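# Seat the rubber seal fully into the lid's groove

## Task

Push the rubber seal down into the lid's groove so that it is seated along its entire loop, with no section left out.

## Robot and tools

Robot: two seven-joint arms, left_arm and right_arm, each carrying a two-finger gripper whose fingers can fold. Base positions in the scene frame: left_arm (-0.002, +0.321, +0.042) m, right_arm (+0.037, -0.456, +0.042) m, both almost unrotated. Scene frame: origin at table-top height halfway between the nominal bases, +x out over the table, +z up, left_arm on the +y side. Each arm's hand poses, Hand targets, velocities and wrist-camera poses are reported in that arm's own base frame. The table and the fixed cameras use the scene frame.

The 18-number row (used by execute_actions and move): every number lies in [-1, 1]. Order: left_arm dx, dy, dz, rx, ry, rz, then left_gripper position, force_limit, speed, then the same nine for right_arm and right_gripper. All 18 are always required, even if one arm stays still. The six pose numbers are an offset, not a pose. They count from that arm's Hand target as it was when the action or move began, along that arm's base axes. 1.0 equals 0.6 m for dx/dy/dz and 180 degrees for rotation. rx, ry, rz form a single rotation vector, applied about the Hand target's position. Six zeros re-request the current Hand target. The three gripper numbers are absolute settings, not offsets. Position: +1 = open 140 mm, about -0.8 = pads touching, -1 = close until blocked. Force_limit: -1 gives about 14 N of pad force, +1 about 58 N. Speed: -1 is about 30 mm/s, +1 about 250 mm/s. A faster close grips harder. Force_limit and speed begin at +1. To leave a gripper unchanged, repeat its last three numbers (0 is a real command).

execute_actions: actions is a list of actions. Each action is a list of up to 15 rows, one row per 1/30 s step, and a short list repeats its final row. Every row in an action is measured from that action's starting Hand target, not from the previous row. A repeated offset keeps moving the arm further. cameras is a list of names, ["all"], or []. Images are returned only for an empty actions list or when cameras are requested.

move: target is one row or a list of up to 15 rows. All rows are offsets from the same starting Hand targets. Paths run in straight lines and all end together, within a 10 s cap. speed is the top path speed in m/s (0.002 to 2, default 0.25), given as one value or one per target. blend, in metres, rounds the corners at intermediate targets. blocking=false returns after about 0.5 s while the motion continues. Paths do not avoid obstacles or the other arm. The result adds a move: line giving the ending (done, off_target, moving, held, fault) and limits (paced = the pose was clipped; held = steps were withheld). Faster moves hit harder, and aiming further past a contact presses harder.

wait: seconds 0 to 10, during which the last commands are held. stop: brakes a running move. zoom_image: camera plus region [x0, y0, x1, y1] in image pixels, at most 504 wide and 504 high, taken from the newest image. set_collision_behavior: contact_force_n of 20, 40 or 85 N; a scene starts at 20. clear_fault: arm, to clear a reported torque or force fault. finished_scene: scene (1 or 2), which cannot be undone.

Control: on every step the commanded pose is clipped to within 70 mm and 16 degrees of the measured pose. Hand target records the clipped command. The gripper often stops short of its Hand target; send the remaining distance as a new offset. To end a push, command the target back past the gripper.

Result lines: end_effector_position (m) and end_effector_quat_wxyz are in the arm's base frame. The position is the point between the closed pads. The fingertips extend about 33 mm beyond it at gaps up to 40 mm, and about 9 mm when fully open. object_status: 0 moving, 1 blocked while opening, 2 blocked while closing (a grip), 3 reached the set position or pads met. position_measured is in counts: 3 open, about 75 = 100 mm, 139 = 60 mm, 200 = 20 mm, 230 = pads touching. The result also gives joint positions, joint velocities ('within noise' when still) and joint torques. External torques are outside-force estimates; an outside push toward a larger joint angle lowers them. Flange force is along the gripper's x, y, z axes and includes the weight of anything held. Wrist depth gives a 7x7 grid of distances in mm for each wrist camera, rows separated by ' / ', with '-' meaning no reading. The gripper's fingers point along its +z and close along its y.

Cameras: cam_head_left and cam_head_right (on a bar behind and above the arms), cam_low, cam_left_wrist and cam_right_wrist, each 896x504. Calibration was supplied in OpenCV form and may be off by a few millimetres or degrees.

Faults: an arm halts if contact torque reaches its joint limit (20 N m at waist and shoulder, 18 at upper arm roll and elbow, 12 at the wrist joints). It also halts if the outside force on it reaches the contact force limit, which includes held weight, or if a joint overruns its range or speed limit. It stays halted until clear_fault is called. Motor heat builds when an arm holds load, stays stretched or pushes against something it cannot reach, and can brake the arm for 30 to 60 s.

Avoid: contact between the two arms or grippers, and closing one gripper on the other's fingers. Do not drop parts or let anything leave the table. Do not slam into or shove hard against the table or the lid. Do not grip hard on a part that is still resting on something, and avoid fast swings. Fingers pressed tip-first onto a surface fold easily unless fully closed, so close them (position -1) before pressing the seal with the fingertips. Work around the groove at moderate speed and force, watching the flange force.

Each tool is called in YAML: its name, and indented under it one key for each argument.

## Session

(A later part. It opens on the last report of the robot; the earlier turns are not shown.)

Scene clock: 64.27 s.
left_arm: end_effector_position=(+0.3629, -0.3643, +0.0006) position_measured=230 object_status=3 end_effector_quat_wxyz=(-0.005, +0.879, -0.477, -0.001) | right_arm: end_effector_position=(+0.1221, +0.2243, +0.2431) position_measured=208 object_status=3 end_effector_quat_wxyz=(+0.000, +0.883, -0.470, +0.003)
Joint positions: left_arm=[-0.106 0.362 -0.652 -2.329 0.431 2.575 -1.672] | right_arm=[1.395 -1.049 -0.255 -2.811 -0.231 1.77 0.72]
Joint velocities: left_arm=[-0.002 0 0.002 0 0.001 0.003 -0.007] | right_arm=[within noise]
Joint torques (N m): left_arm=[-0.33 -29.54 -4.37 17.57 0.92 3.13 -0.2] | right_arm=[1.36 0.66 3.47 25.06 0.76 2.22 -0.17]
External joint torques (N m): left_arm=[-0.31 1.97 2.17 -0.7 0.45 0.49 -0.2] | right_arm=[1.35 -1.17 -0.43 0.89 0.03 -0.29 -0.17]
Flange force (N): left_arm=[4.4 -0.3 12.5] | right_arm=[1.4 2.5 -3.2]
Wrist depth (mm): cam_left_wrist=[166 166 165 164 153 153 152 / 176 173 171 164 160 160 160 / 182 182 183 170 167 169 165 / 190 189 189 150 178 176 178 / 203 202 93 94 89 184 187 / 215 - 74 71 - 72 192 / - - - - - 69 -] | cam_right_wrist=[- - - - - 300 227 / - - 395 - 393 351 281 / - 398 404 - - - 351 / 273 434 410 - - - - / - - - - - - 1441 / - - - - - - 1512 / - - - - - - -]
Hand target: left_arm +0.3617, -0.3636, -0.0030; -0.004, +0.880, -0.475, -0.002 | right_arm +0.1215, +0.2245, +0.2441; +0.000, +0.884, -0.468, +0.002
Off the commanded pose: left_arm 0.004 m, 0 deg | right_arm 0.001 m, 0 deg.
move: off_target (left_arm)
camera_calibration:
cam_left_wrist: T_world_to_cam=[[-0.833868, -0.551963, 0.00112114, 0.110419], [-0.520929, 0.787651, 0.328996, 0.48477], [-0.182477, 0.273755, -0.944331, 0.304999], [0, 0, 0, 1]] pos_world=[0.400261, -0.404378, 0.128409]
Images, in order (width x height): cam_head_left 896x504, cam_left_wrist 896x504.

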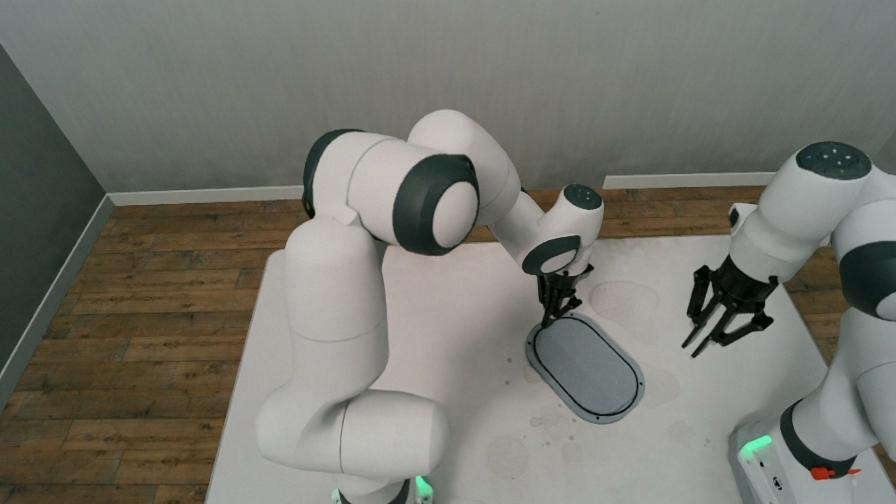

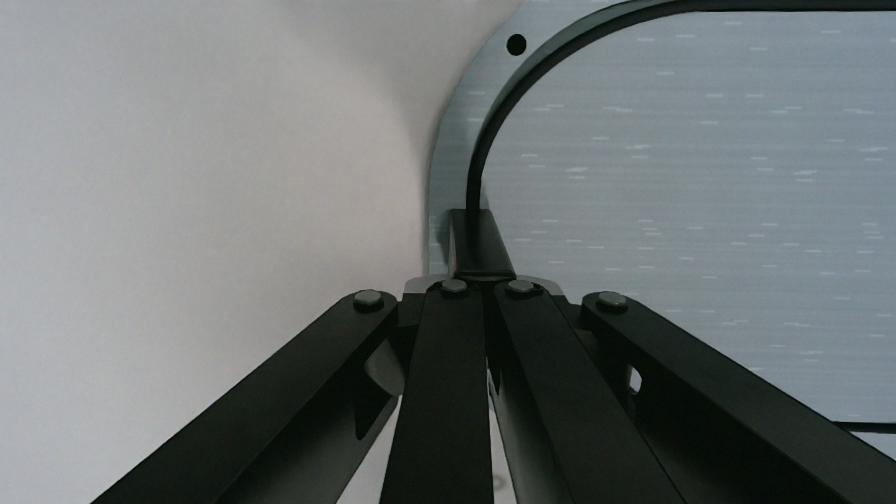

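move:
  target: [-0.05,0.3,0.25,0,0,0,-1,-0.9,-1,0,0,0,0,0,0,-0.62,-0.9,-1]
  cameras: ["cam_head_left","cam_head_right","cam_left_wrist","cam_right_wrist"]

zoom_image:
  camera: "cam_head_left"
  region: [515, 300, 655, 430]

zoom_image:
  camera: "cam_head_right"
  region: [520, 305, 665, 440]

Scene clock: 67.10 s.
left_arm: end_effector_position=(+0.3328, -0.1846, +0.1479) position_measured=230 object_status=3 end_effector_quat_wxyz=(-0.003, +0.882, -0.471, +0.000) | right_arm: end_effector_position=(+0.1221, +0.2243, +0.2431) position_measured=208 object_status=3 end_effector_quat_wxyz=(+0.000, +0.883, -0.470, +0.003)
Joint positions: left_arm=[-0.104 -0.448 -0.415 -2.693 -0.221 2.266 -0.93] | right_arm=[1.395 -1.049 -0.255 -2.811 -0.231 1.77 0.72]
Joint velocities: left_arm=[0 0 -0.002 0 -0.001 0 0.006] | right_arm=[within noise]
Joint torques (N m): left_arm=[-0.21 -15.37 4.19 22.19 0.91 2.34 0.29] | right_arm=[1.38 0.68 3.45 25.01 0.79 2.2 -0.22]
External joint torques (N m): left_arm=[-0.2 -1.67 0.38 -0.31 0.28 -0.33 0.29] | right_arm=[1.38 -1.01 -0.48 0.77 0.06 -0.31 -0.22]
Flange force (N): left_arm=[-6.9 2.7 -4.2] | right_arm=[1.2 2.1 -3.0]
Wrist depth (mm): cam_left_wrist=[306 304 - - 292 294 293 / - - - - 325 - - / - - - - - - - / - 352 354 113 - - - / - - 82 94 89 89 - / - - 74 71 - 72 - / - - - - - 69 -] | cam_right_wrist=[- - - - - 293 226 / - 385 - - - 344 280 / - 403 - - - - 365 / - 430 - - - - - / - - - - - - 1263 / - - - - - - 1441 / - - - - - - -]
Hand target: left_arm +0.3317, -0.1836, +0.1470; -0.004, +0.880, -0.475, -0.002 | right_arm +0.1215, +0.2245, +0.2441; +0.000, +0.884, -0.468, +0.002
Off the commanded pose: left_arm 0.002 m, 1 deg | right_arm 0.001 m, 0 deg.
move: done
camera_calibration:
cam_left_wrist: T_world_to_cam=[[-0.825431, -0.564489, 0.00405892, 0.178854], [-0.532544, 0.781064, 0.326092, 0.282254], [-0.187245, 0.267005, -0.945329, 0.389889], [0, 0, 0, 1]] pos_world=[0.370949, -0.2236, 0.275807]
cam_right_wrist: T_world_to_cam=[[-0.824603, -0.56569, 0.00502785, 0.231323], [-0.531705, 0.778037, 0.334586, -0.192287], [-0.193184, 0.273227, -0.942352, 0.336428], [0, 0, 0, 1]] pos_world=[0.153502, 0.188542, 0.380206]
Images, in order (width x height): cam_head_left 896x504, cam_head_right 896x504, cam_left_wrist 896x504, cam_right_wrist 896x504.

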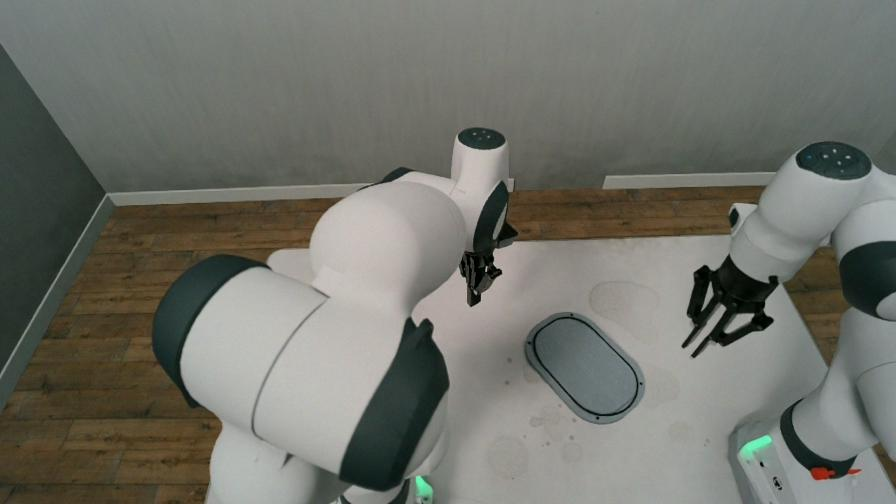

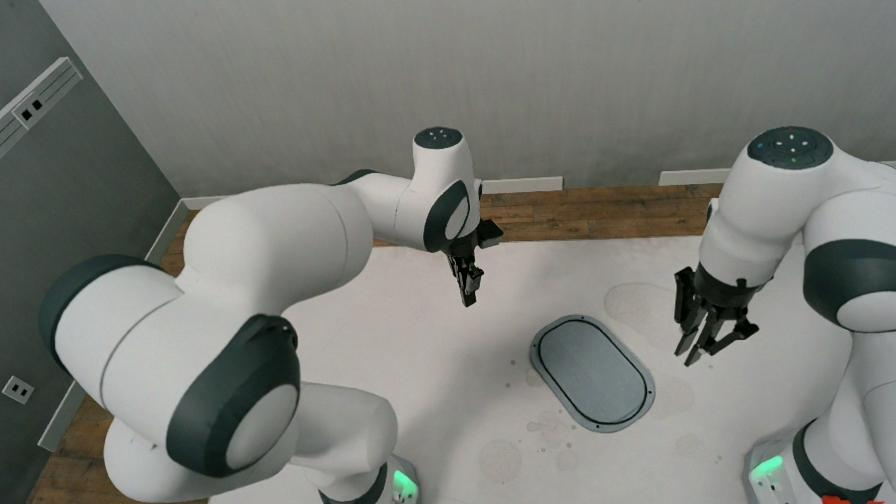

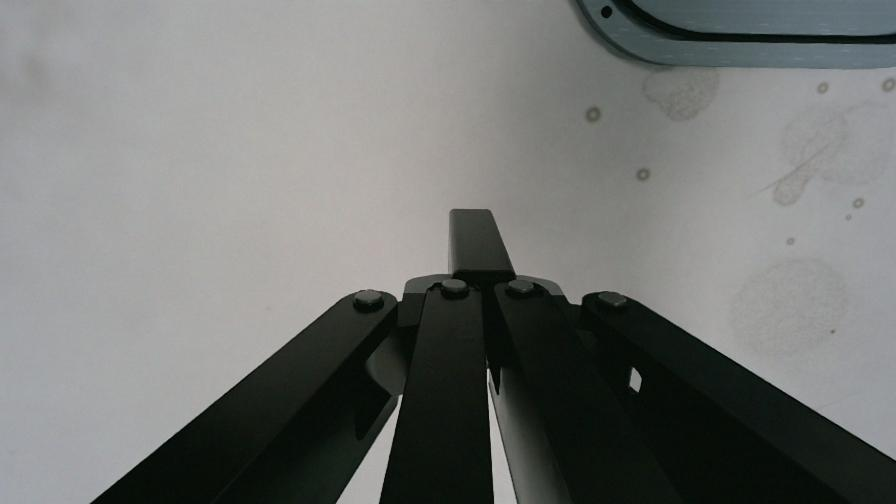

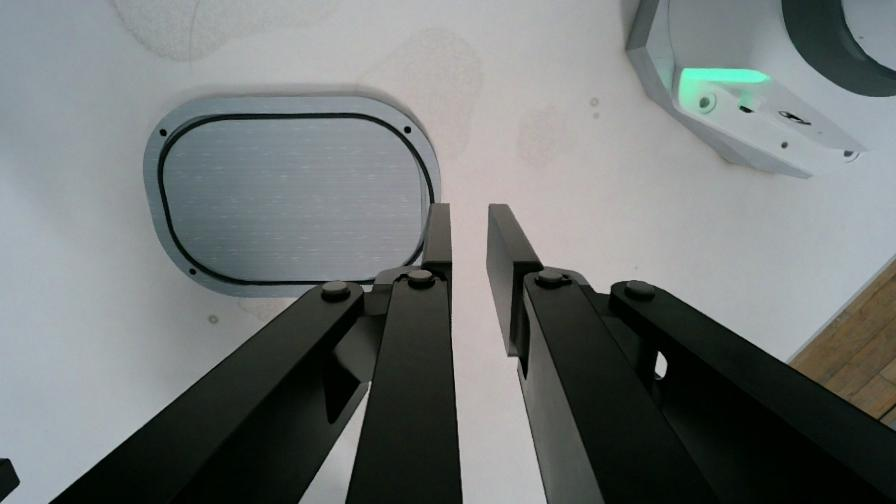

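Scaled by 3.600 from the camera's 896x504 image, which has a finer 1280x720 frame.

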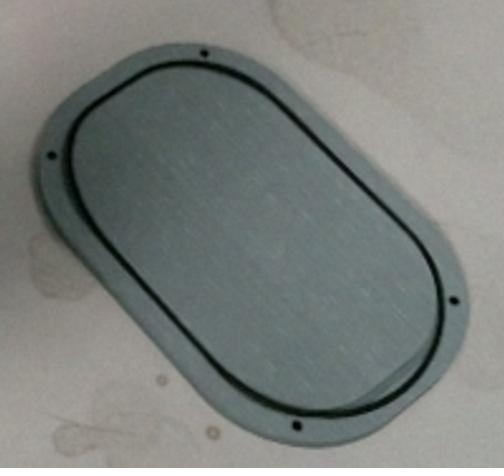

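Scaled by 3.476 from the camera's 896x504 image, which has a finer 1280x720 frame.

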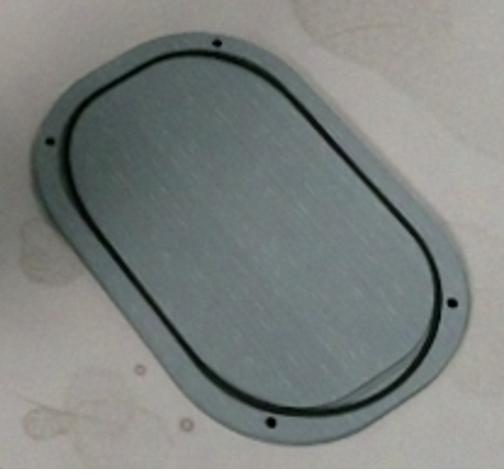

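move:
  target: [-0.23,-0.243,0.12,0,0,0,-1,-0.9,-1,0.0,-0.1,0.05,0,0,0,-0.62,-0.9,-1]
  cameras: ["cam_left_wrist"]

zoom_image:
  camera: "cam_left_wrist"
  region: [200, 0, 460, 200]

zoom_image:
  camera: "cam_left_wrist"
  region: [440, 0, 700, 200]

Scene clock: 69.70 s.
left_arm: end_effector_position=(+0.1944, -0.3289, +0.2183) position_measured=230 object_status=3 end_effector_quat_wxyz=(-0.005, +0.878, -0.479, -0.003) | right_arm: end_effector_position=(+0.1204, +0.1652, +0.2734) position_measured=208 object_status=3 end_effector_quat_wxyz=(+0.001, +0.883, -0.470, +0.001)
Joint positions: left_arm=[-0.291 -0.648 -0.68 -2.554 -0.419 1.979 -1.258] | right_arm=[1.347 -1.27 -0.258 -2.807 -0.247 1.545 0.671]
Joint velocities: left_arm=[-0.002 0.001 0 0 0 0 -0.007] | right_arm=[within noise]
Joint torques (N m): left_arm=[0.63 -8.16 8.86 23.28 0.45 2.33 -0.1] | right_arm=[0.87 6.19 4.03 23.8 0.53 2.21 -0.21]
External joint torques (N m): left_arm=[0.71 -2.03 -0.54 0.55 -0.33 -0.32 -0.1] | right_arm=[0.88 -0.99 -0.34 0.55 -0.22 -0.31 -0.21]
Flange force (N): left_arm=[-4.2 1.7 -3.1] | right_arm=[2.6 2.3 -1.3]
Wrist depth (mm): cam_left_wrist=[- - - 357 367 - - / - - 361 383 378 - - / - - - - - 414 407 / - - - 118 - 423 - / 436 - 82 94 89 83 - / - - 74 71 - 72 477 / - - - - - 69 -] | cam_right_wrist=[- - 414 - 361 246 174 / - - - - 360 267 180 / - - - 444 - 334 230 / - - - 126 - - - / - - - - - - 1376 / - - - - - - 1494 / - - - - - - -]
Hand target: left_arm +0.1937, -0.3294, +0.2190; -0.004, +0.880, -0.475, -0.002 | right_arm +0.1215, +0.1645, +0.2741; +0.000, +0.884, -0.468, +0.002
Off the commanded pose: left_arm 0.001 m, 0 deg | right_arm 0.001 m, 0 deg.
move: done
camera_calibration:
cam_left_wrist: T_world_to_cam=[[-0.835359, -0.549695, 0.00342013, -0.0102769], [-0.517716, 0.788823, 0.331253, 0.296729], [-0.184786, 0.274944, -0.943536, 0.470852], [0, 0, 0, 1]] pos_world=[0.232043, -0.369174, 0.346009]
Images, in order (width x height): cam_left_wrist 896x504.

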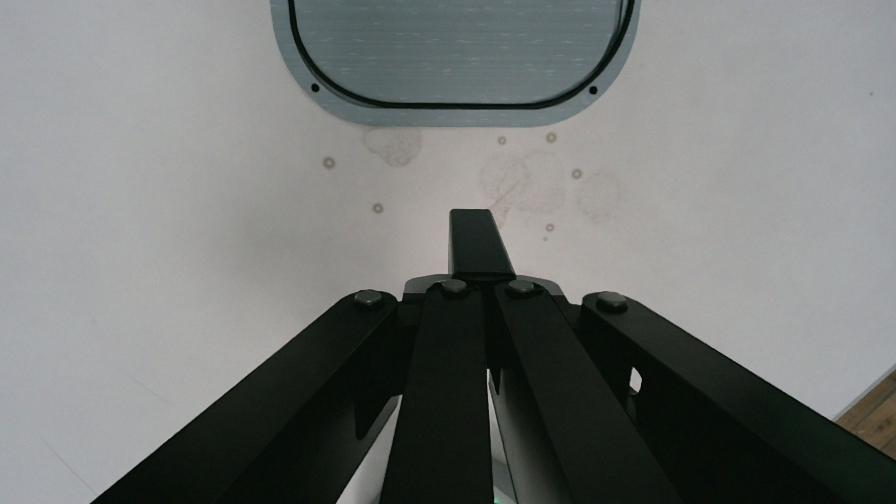

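Scaled by 1.938 from the camera's 896x504 image, which has a finer 1280x720 frame.

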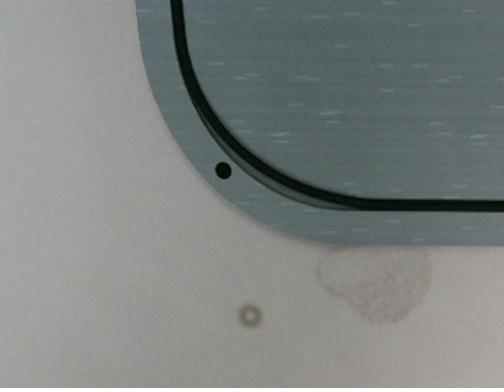

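Scaled by 1.938 from the camera's 896x504 image, which has a finer 1280x720 frame.

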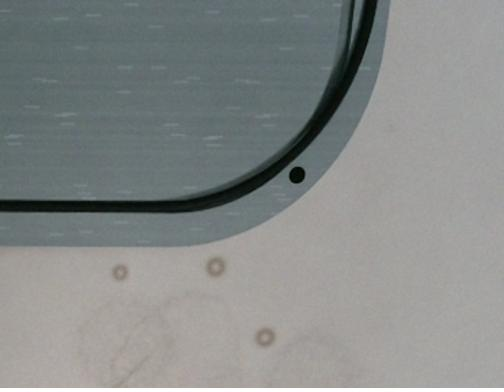

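move:
  target:
    - [0,0,0,0,0,0,-1,-0.9,-1,-0.0063,0.1958,-0.37,0,0,0,-0.6,-0.9,-1]
    - [0,0,0,0,0,0,-1,-0.9,-1,-0.0063,0.1958,-0.44,0,0,0,-0.6,-0.9,-1]
  speed: [0.2,0.05]
  cameras: ["cam_right_wrist","cam_left_wrist"]

zoom_image:
  camera: "cam_right_wrist"
  region: [350, 0, 600, 240]

Scene clock: 74.13 s.
left_arm: end_effector_position=(+0.1943, -0.3289, +0.2183) position_measured=230 object_status=3 end_effector_quat_wxyz=(-0.005, +0.879, -0.477, -0.003) | right_arm: end_effector_position=(+0.1181, +0.2818, +0.0105) position_measured=205 object_status=3 end_effector_quat_wxyz=(+0.000, +0.883, -0.469, +0.002)
Joint positions: left_arm=[-0.291 -0.648 -0.68 -2.554 -0.419 1.979 -1.261] | right_arm=[1.565 -0.259 -0.493 -3.011 -0.346 2.761 0.815]
Joint velocities: left_arm=[within noise] | right_arm=[0.001 0 -0.001 -0.001 0.001 0.004 0]
Joint torques (N m): left_arm=[0.18 -7.71 9.29 23.2 0.73 2.39 -0.13] | right_arm=[1.07 -12.82 1.4 15.45 0.34 2.74 -0.22]
External joint torques (N m): left_arm=[0.1 -1.73 -0.24 0.58 -0.07 -0.26 -0.13] | right_arm=[1.09 0.35 -0.47 0.21 0.05 0.24 -0.22]
Flange force (N): left_arm=[-4.2 1.6 -3.2] | right_arm=[-3.7 -4.0 5.1]
Wrist depth (mm): cam_left_wrist=[- - 355 364 354 367 - / - 405 402 371 363 - - / - 402 409 - 403 - - / - - - 118 - - - / - - 82 94 89 85 - / - - 74 71 - 72 467 / - - - - - 69 -] | cam_right_wrist=[159 158 160 160 169 - - / 167 168 167 168 - - - / 177 176 174 177 - - - / 187 187 189 184 - - - / 199 196 - - - - - / - - - - - - - / - - - - - - -]
Hand target: left_arm +0.1937, -0.3294, +0.2190; -0.004, +0.880, -0.475, -0.002 | right_arm +0.1177, +0.2820, +0.0101; +0.000, +0.884, -0.468, +0.002
Off the commanded pose: left_arm 0.001 m, 0 deg | right_arm 0.001 m, 0 deg.
move: done
camera_calibration:
cam_left_wrist: T_world_to_cam=[[-0.833748, -0.552134, 0.00352831, -0.011452], [-0.519989, 0.787323, 0.331261, 0.296672], [-0.185679, 0.274353, -0.943533, 0.470831], [0, 0, 0, 1]] pos_world=[0.232141, -0.369074, 0.346009]
cam_right_wrist: T_world_to_cam=[[-0.823648, -0.567078, 0.00509673, 0.262012], [-0.532713, 0.776755, 0.335959, -0.160836], [-0.194474, 0.273997, -0.941863, 0.100666], [0, 0, 0, 1]] pos_world=[0.149703, 0.245929, 0.147513]
Images, in order (width x height): cam_left_wrist 896x504, cam_right_wrist 896x504.

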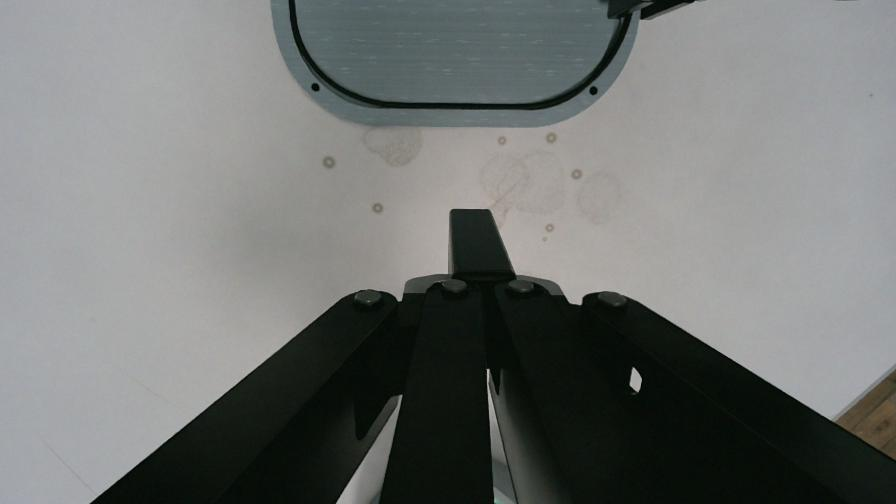

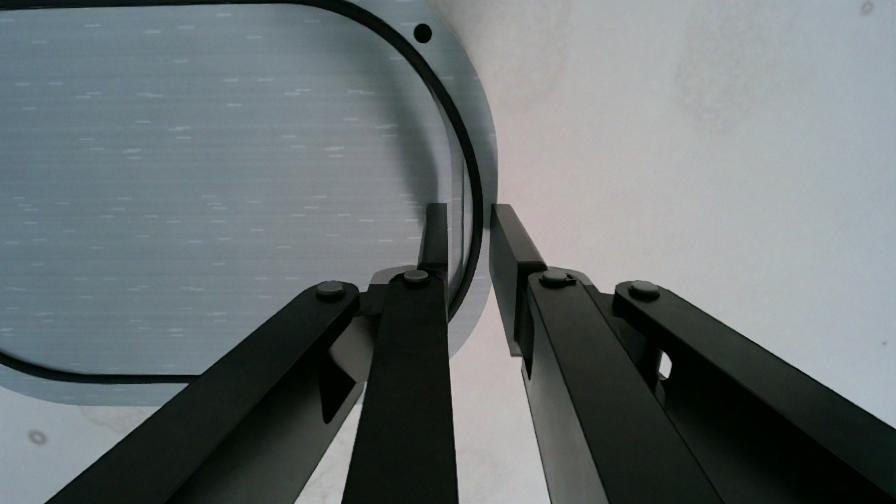

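Scaled by 2.016 from the camera's 896x504 image, which has a finer 1280x720 frame.

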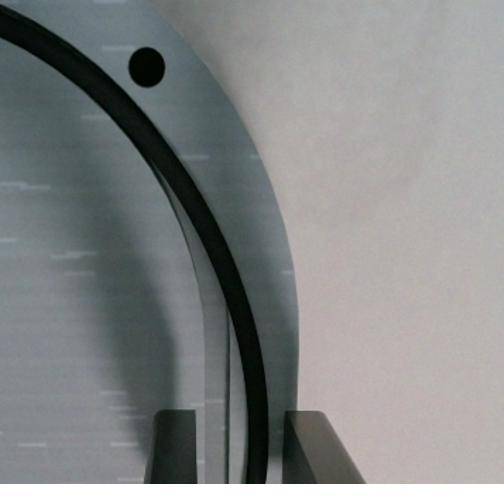

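move:
  target:
    - [0,0,0,0,0,0,-1,-0.9,-1,0,0,-0.0155,0,0,0,-0.6,-0.9,-1]
    - [0,0,0,0,0,0,-1,-0.9,-1,0,0,-0.0155,0,0,0,-1,-0.9,-1]
    - [0,0,0,0,0,0,-1,-0.9,-1,0.007,0.0048,-0.0155,0,0,0,-1,-0.9,-1]
  speed: 0.03
  cameras: ["cam_right_wrist","cam_left_wrist"]

zoom_image:
  camera: "cam_right_wrist"
  region: [350, 0, 600, 240]

zoom_image:
  camera: "cam_left_wrist"
  region: [250, 0, 670, 150]

Scene clock: 77.03 s.
left_arm: end_effector_position=(+0.1943, -0.3289, +0.2183) position_measured=230 object_status=3 end_effector_quat_wxyz=(-0.005, +0.879, -0.477, -0.003) | right_arm: end_effector_position=(+0.1206, +0.2837, +0.0009) position_measured=225 object_status=2 end_effector_quat_wxyz=(+0.001, +0.883, -0.469, +0.002)
Joint positions: left_arm=[-0.291 -0.648 -0.68 -2.554 -0.419 1.979 -1.261] | right_arm=[1.603 -0.205 -0.532 -3.001 -0.331 2.805 0.799]
Joint velocities: left_arm=[within noise] | right_arm=[0.001 0 -0.001 0 0 0 -0.006]
Joint torques (N m): left_arm=[0.24 -7.6 9.29 23.2 0.73 2.41 -0.14] | right_arm=[1.69 -12.42 0.61 15.92 0.42 2.84 -0.2]
External joint torques (N m): left_arm=[0.23 -1.65 -0.13 0.64 -0.06 -0.22 -0.13] | right_arm=[1.66 1.48 -1.07 1.49 0.17 0.35 -0.2]
Flange force (N): left_arm=[-3.7 1.3 -3.2] | right_arm=[-9.2 -12.2 14.7]
Wrist depth (mm): cam_left_wrist=[- - 364 370 355 - - / - - 400 375 - - - / - 405 406 423 - 415 - / - - - 118 - - - / - - 82 94 89 84 - / 463 - 74 71 - 72 469 / - - - - - 69 -] | cam_right_wrist=[- 150 150 152 161 - 163 / 159 157 158 158 - - - / 167 166 166 164 - - - / 177 176 177 141 - - - / 188 188 - - 94 - - / - - - - - - - / - - - - - - -]
Hand target: left_arm +0.1937, -0.3294, +0.2190; -0.004, +0.880, -0.475, -0.002 | right_arm +0.1219, +0.2848, +0.0008; +0.000, +0.884, -0.468, +0.002
Off the commanded pose: left_arm 0.001 m, 0 deg | right_arm 0.002 m, 0 deg.
move: done
camera_calibration:
cam_left_wrist: T_world_to_cam=[[-0.833748, -0.552134, 0.00352831, -0.011452], [-0.519989, 0.787323, 0.331261, 0.296672], [-0.185679, 0.274353, -0.943533, 0.470831], [0, 0, 0, 1]] pos_world=[0.232141, -0.369074, 0.346009]
cam_right_wrist: T_world_to_cam=[[-0.823233, -0.567664, 0.00672273, 0.265337], [-0.532768, 0.776609, 0.336209, -0.157792], [-0.196074, 0.273197, -0.941763, 0.0920095], [0, 0, 0, 1]] pos_world=[0.152408, 0.248028, 0.137919]
Images, in order (width x height): cam_left_wrist 896x504, cam_right_wrist 896x504.

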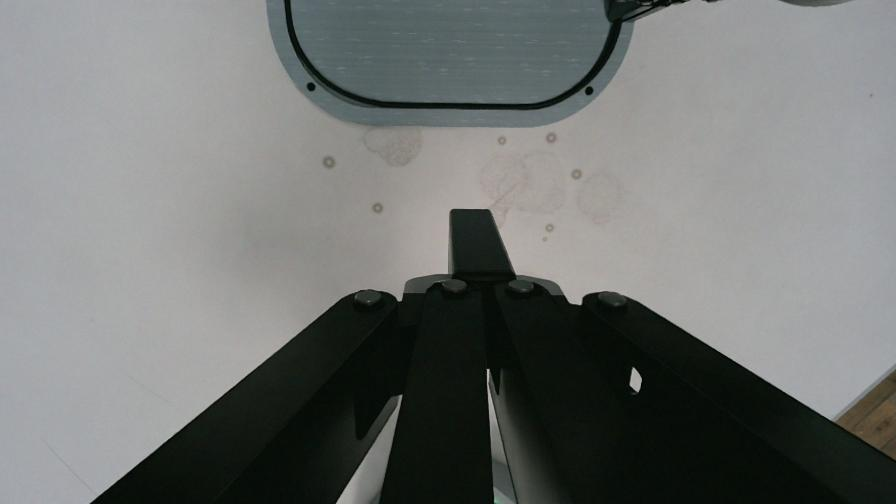

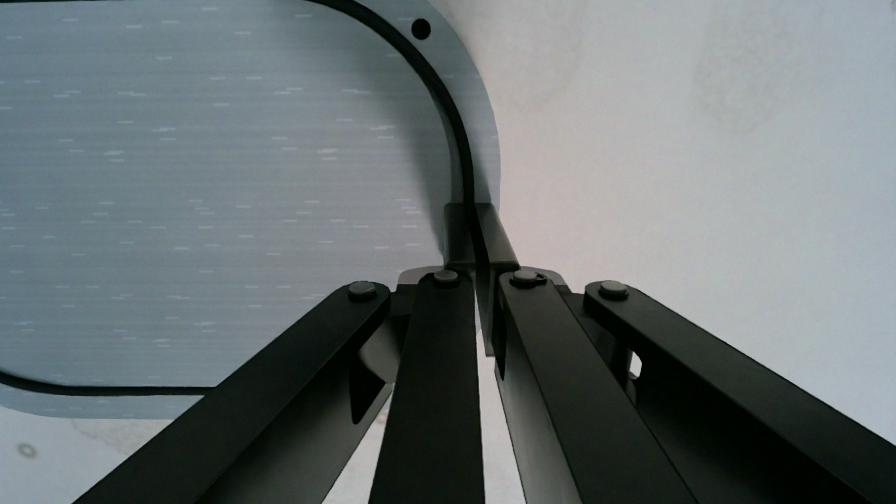

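Scaled by 2.016 from the camera's 896x504 image, which has a finer 1280x720 frame.

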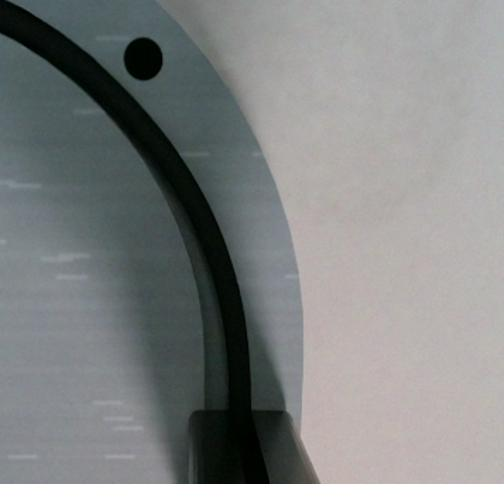

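Scaled by 1.200 from the camera's 896x504 image, which has a finer 1280x720 frame.

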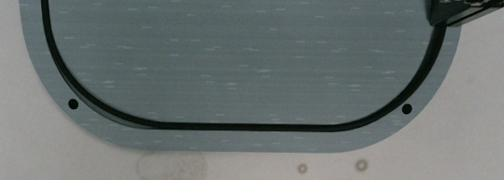

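move:
  target:
    - [0.284,-0.0543,-0.28,0,0,0,-1,-0.9,-1,0,0,0.002,0,0,0,-1,-0.9,-1]
    - [0.284,-0.0543,-0.371,0,0,0,-1,-0.9,-1,0,0,0.002,0,0,0,-1,-0.9,-1]
    - [0.284,-0.0543,-0.371,0,0,0,-1,-0.9,-1,0.008,0.0054,0.002,0,0,0,-1,-0.9,-1]
  speed: [0.2,0.05,0.03]
  cameras: ["cam_right_wrist","cam_left_wrist"]

zoom_image:
  camera: "cam_right_wrist"
  region: [350, 0, 600, 240]

zoom_image:
  camera: "cam_left_wrist"
  region: [400, 0, 650, 240]

Scene clock: 82.13 s.
left_arm: end_effector_position=(+0.3655, -0.3633, +0.0004) position_measured=230 object_status=3 end_effector_quat_wxyz=(-0.005, +0.878, -0.478, +0.000) | right_arm: end_effector_position=(+0.1266, +0.2882, +0.0022) position_measured=225 object_status=2 end_effector_quat_wxyz=(-0.001, +0.883, -0.470, +0.002)
Joint positions: left_arm=[-0.171 0.347 -0.585 -2.33 0.385 2.586 -1.634] | right_arm=[1.613 -0.196 -0.55 -2.986 -0.324 2.804 0.785]
Joint velocities: left_arm=[within noise] | right_arm=[0.002 0 -0.002 0.001 0.001 0 -0.006]
Joint torques (N m): left_arm=[0.11 -29.12 -3.27 17.08 0.61 3.18 -0.22] | right_arm=[1.19 -13.84 1.42 15.34 0.56 2.23 -0.28]
External joint torques (N m): left_arm=[0 3.35 2.3 -1.32 0.16 0.53 -0.21] | right_arm=[1.15 0.38 -0.3 0.74 0.3 -0.28 -0.28]
Flange force (N): left_arm=[4.3 -0.9 14.3] | right_arm=[-5.5 -6.6 4.7]
Wrist depth (mm): cam_left_wrist=[167 166 165 165 153 152 153 / 174 174 - 169 160 160 160 / - 182 185 170 168 168 168 / 194 190 193 150 177 176 176 / 200 203 93 94 89 184 186 / - - 74 71 - 72 197 / - - - - - 69 -] | cam_right_wrist=[- 151 151 153 - - - / 161 159 159 158 - 168 - / 168 167 168 169 - - - / 178 180 179 127 - - - / 190 190 - - 94 - - / - - - - - - - / - - - - - - -]
Hand target: left_arm +0.3641, -0.3620, -0.0036; -0.004, +0.880, -0.475, -0.002 | right_arm +0.1267, +0.2881, +0.0020; +0.000, +0.884, -0.468, +0.002
Off the commanded pose: left_arm 0.004 m, 0 deg | right_arm 0.000 m, 0 deg.
move: off_target (left_arm)
camera_calibration:
cam_left_wrist: T_world_to_cam=[[-0.834416, -0.551134, 0.000466803, 0.113699], [-0.520539, 0.788373, 0.327884, 0.485634], [-0.181076, 0.273349, -0.944718, 0.304317], [0, 0, 0, 1]] pos_world=[0.402768, -0.403382, 0.128209]
cam_right_wrist: T_world_to_cam=[[-0.82416, -0.566346, 0.00341027, 0.272503], [-0.53203, 0.776259, 0.338181, -0.158487], [-0.194175, 0.276901, -0.941075, 0.0918618], [0, 0, 0, 1]] pos_world=[0.158104, 0.251921, 0.139117]
Images, in order (width x height): cam_left_wrist 896x504, cam_right_wrist 896x504.

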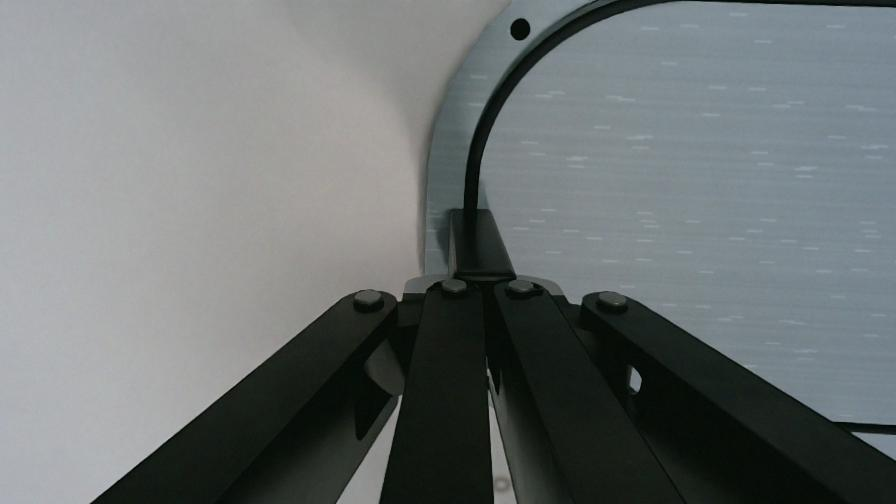

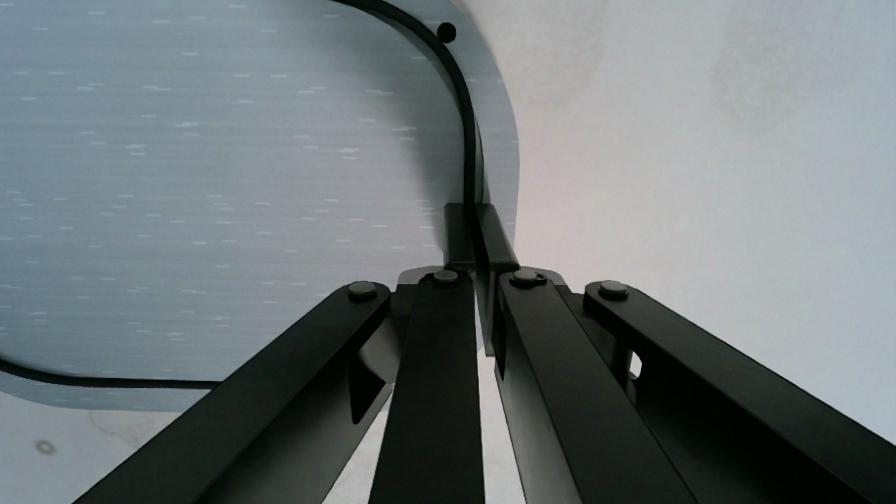

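Scaled by 2.016 from the camera's 896x504 image, which has a finer 1280x720 frame.

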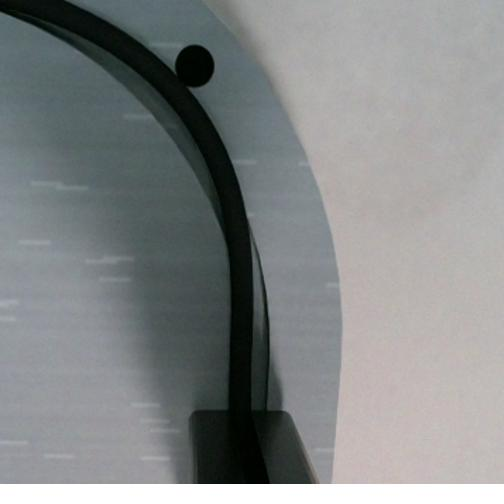

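Scaled by 2.016 from the camera's 896x504 image, which has a finer 1280x720 frame.

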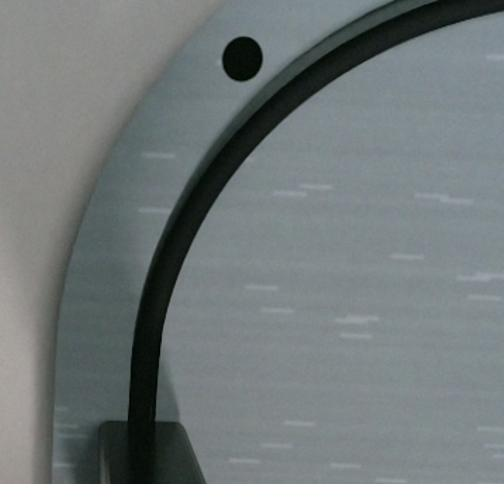

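move:
  target:
    - [0,0,0.016,0,0,0,-1,-0.9,-1,0,0,0,0,0,0,-1,-0.9,-1]
    - [0.0192,-0.0288,0.016,0,0,0,-1,-0.9,-1,0,0,0,0,0,0,-1,-0.9,-1]
    - [0.0192,-0.0288,0,0,0,0,-1,-0.9,-1,0,0,0,0,0,0,-1,-0.9,-1]
    - [0.0192,-0.0288,0.016,0,0,0,-1,-0.9,-1,0,0,0,0,0,0,-1,-0.9,-1]
    - [0.0328,-0.0593,0.016,0,0,0,-1,-0.9,-1,0,0,0,0,0,0,-1,-0.9,-1]
    - [0.0328,-0.0593,0,0,0,0,-1,-0.9,-1,0,0,0,0,0,0,-1,-0.9,-1]
    - [0.0328,-0.0593,0.016,0,0,0,-1,-0.9,-1,0,0,0,0,0,0,-1,-0.9,-1]
    - [0.0353,-0.0928,0.016,0,0,0,-1,-0.9,-1,0,0,0,0,0,0,-1,-0.9,-1]
    - [0.0353,-0.0928,0,0,0,0,-1,-0.9,-1,0,0,0,0,0,0,-1,-0.9,-1]
  speed: 0.05
  blend: [0.003,0.003,0,0.003,0.003,0,0.003,0.003,0]
  cameras: ["cam_left_wrist","cam_right_wrist"]

move:
  target: [-0.03,0.05,0.2,0,0,0,-1,-0.9,-1,0,0,0,0,0,0,-1,-0.9,-1]
  cameras: ["cam_left_wrist"]

zoom_image:
  camera: "cam_left_wrist"
  region: [380, 0, 700, 300]

Scene clock: 87.10 s.
left_arm: end_effector_position=(+0.3868, -0.4193, +0.0008) position_measured=230 object_status=3 end_effector_quat_wxyz=(-0.004, +0.879, -0.477, +0.000) | right_arm: end_effector_position=(+0.1265, +0.2882, +0.0022) position_measured=225 object_status=2 end_effector_quat_wxyz=(-0.001, +0.883, -0.469, +0.002)
Joint positions: left_arm=[-0.294 0.468 -0.529 -2.129 0.403 2.5 -1.679] | right_arm=[1.615 -0.196 -0.552 -2.985 -0.324 2.804 0.784]
Joint velocities: left_arm=[-0.002 0.002 0 -0.001 -0.001 0 -0.006] | right_arm=[within noise]
Joint torques (N m): left_arm=[-0.36 -35.19 -5.04 18.32 0.69 3.16 -0.14] | right_arm=[1.37 -14 1.36 15.27 0.26 2.24 -0.17]
External joint torques (N m): left_arm=[-0.33 2.72 2.17 -1 0.16 0.53 -0.14] | right_arm=[1.37 0.16 -0.35 0.63 0 -0.28 -0.17]
Flange force (N): left_arm=[3.4 -0.1 10.3] | right_arm=[-4.7 -5.0 3.2]
Wrist depth (mm): cam_left_wrist=[167 - 167 164 164 164 163 / 176 175 173 174 171 171 171 / 183 182 182 178 168 170 169 / 190 192 189 135 177 176 176 / - 202 82 94 89 184 187 / - - 74 71 - 72 194 / - - - - - 69 -] | cam_right_wrist=[151 151 151 153 - 163 - / 160 159 159 159 - 165 - / 168 168 168 167 - - - / 179 178 179 140 - 196 - / 190 190 - - 94 - - / - - - - - - - / - - - - - - -]
Hand target: left_arm +0.3853, -0.4177, -0.0036; -0.004, +0.880, -0.475, -0.002 | right_arm +0.1267, +0.2881, +0.0020; +0.000, +0.884, -0.468, +0.002
Off the commanded pose: left_arm 0.005 m, 0 deg | right_arm 0.000 m, 0 deg.
move: off_target (left_arm)
camera_calibration:
cam_left_wrist: T_world_to_cam=[[-0.833748, -0.552138, 0.00265189, 0.0999288], [-0.521226, 0.788636, 0.326155, 0.541009], [-0.182174, 0.270549, -0.945313, 0.323094], [0, 0, 0, 1]] pos_world=[0.424163, -0.458897, 0.128707]
cam_right_wrist: T_world_to_cam=[[-0.823468, -0.567349, 0.00385983, 0.27272], [-0.532805, 0.775632, 0.338398, -0.158257], [-0.194984, 0.276604, -0.940995, 0.0920491], [0, 0, 0, 1]] pos_world=[0.158204, 0.252016, 0.139119]
Images, in order (width x height): cam_left_wrist 896x504, cam_right_wrist 896x504.

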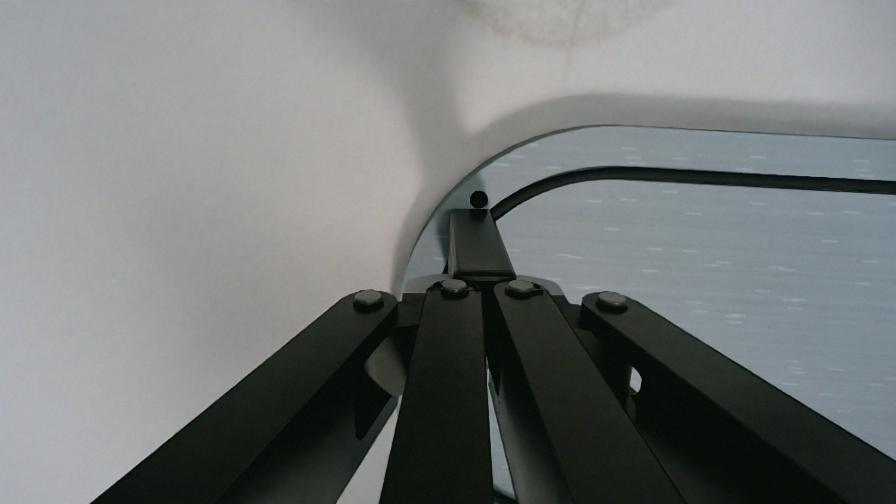

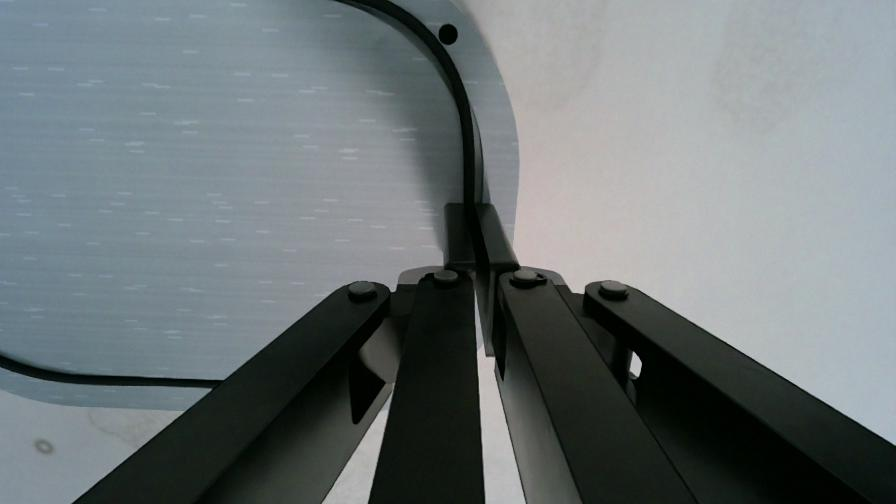

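Scene clock: 88.97 s.
left_arm: end_effector_position=(+0.3681, -0.3882, +0.1160) position_measured=230 object_status=3 end_effector_quat_wxyz=(-0.004, +0.881, -0.473, -0.002) | right_arm: end_effector_position=(+0.1265, +0.2882, +0.0022) position_measured=225 object_status=2 end_effector_quat_wxyz=(-0.001, +0.883, -0.469, +0.002)
Joint positions: left_arm=[-0.148 0.126 -0.674 -2.229 0.117 2.319 -1.484] | right_arm=[1.615 -0.196 -0.552 -2.985 -0.324 2.804 0.784]
Joint velocities: left_arm=[0.001 0 0.001 0 0 -0.001 0.007] | right_arm=[within noise]
Joint torques (N m): left_arm=[0.66 -31.21 -2.7 22.18 0.31 2.34 0.33] | right_arm=[1.37 -13.96 1.31 15.33 0.24 2.25 -0.21]
External joint torques (N m): left_arm=[0.62 -3.13 -0.36 -0.22 -0.32 -0.31 0.33] | right_arm=[1.35 0.23 -0.4 0.7 -0.01 -0.27 -0.21]
Flange force (N): left_arm=[-13.2 0.8 -8.3] | right_arm=[-4.8 -5.5 3.6]
Wrist depth (mm): cam_left_wrist=[- - - - - 276 270 / - 286 - 279 277 274 275 / - 302 - 286 289 287 286 / - - - 118 302 305 284 / - - 82 93 89 313 325 / - - 74 71 - 72 - / - - - - - 69 -] | cam_right_wrist=[- 149 151 152 - - - / 161 159 159 159 171 - - / 168 169 169 168 - - - / 179 178 179 140 - - 191 / 190 189 - - 94 - - / - - - - - - - / - - - - - - -]
Hand target: left_arm +0.3673, -0.3877, +0.1164; -0.004, +0.880, -0.475, -0.002 | right_arm +0.1267, +0.2881, +0.0020; +0.000, +0.884, -0.468, +0.002
Off the commanded pose: left_arm 0.001 m, 0 deg | right_arm 0.000 m, 0 deg.
move: done
camera_calibration:
cam_left_wrist: T_world_to_cam=[[-0.828133, -0.560522, 0.00330789, 0.0957538], [-0.528402, 0.78262, 0.329085, 0.469198], [-0.187048, 0.270778, -0.944294, 0.421935], [0, 0, 0, 1]] pos_world=[0.406144, -0.427783, 0.243708]
Images, in order (width x height): cam_left_wrist 896x504.

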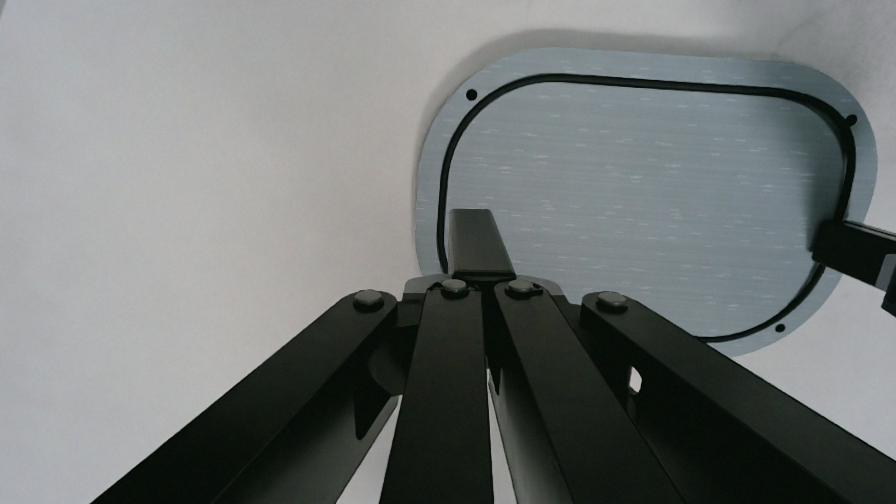

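Scaled by 1.575 from the camera's 896x504 image, which has a finer 1280x720 frame.

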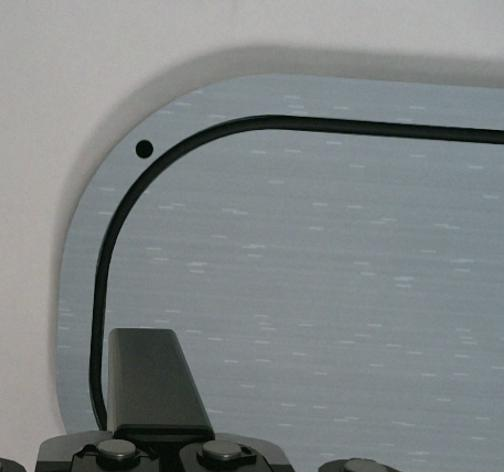

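zoom_image:
  camera: "cam_left_wrist"
  region: [520, 40, 720, 140]

zoom_image:
  camera: "cam_left_wrist"
  region: [700, 40, 896, 140]

zoom_image:
  camera: "cam_left_wrist"
  region: [680, 140, 896, 360]

Scaled by 2.520 from the camera's 896x504 image, which has a finer 1280x720 frame.

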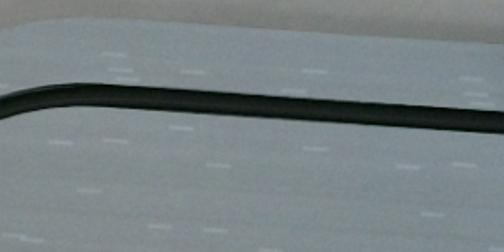

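Scaled by 2.571 from the camera's 896x504 image, which has a finer 1280x720 frame.

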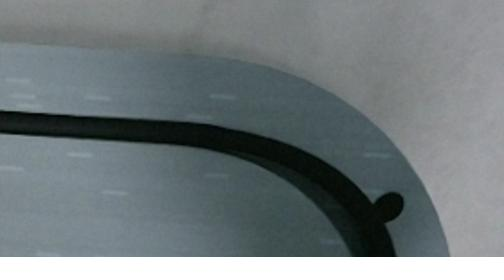

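Scaled by 2.291 from the camera's 896x504 image, which has a finer 1280x720 frame.

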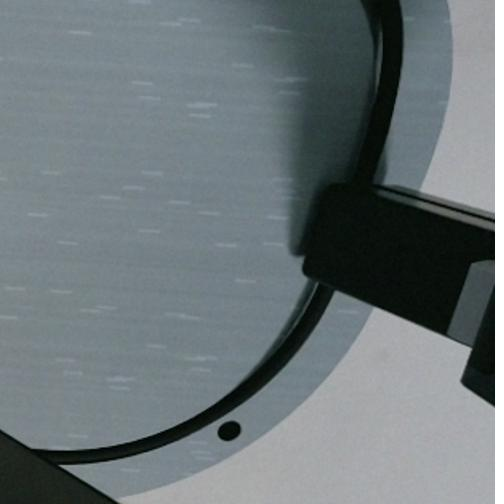

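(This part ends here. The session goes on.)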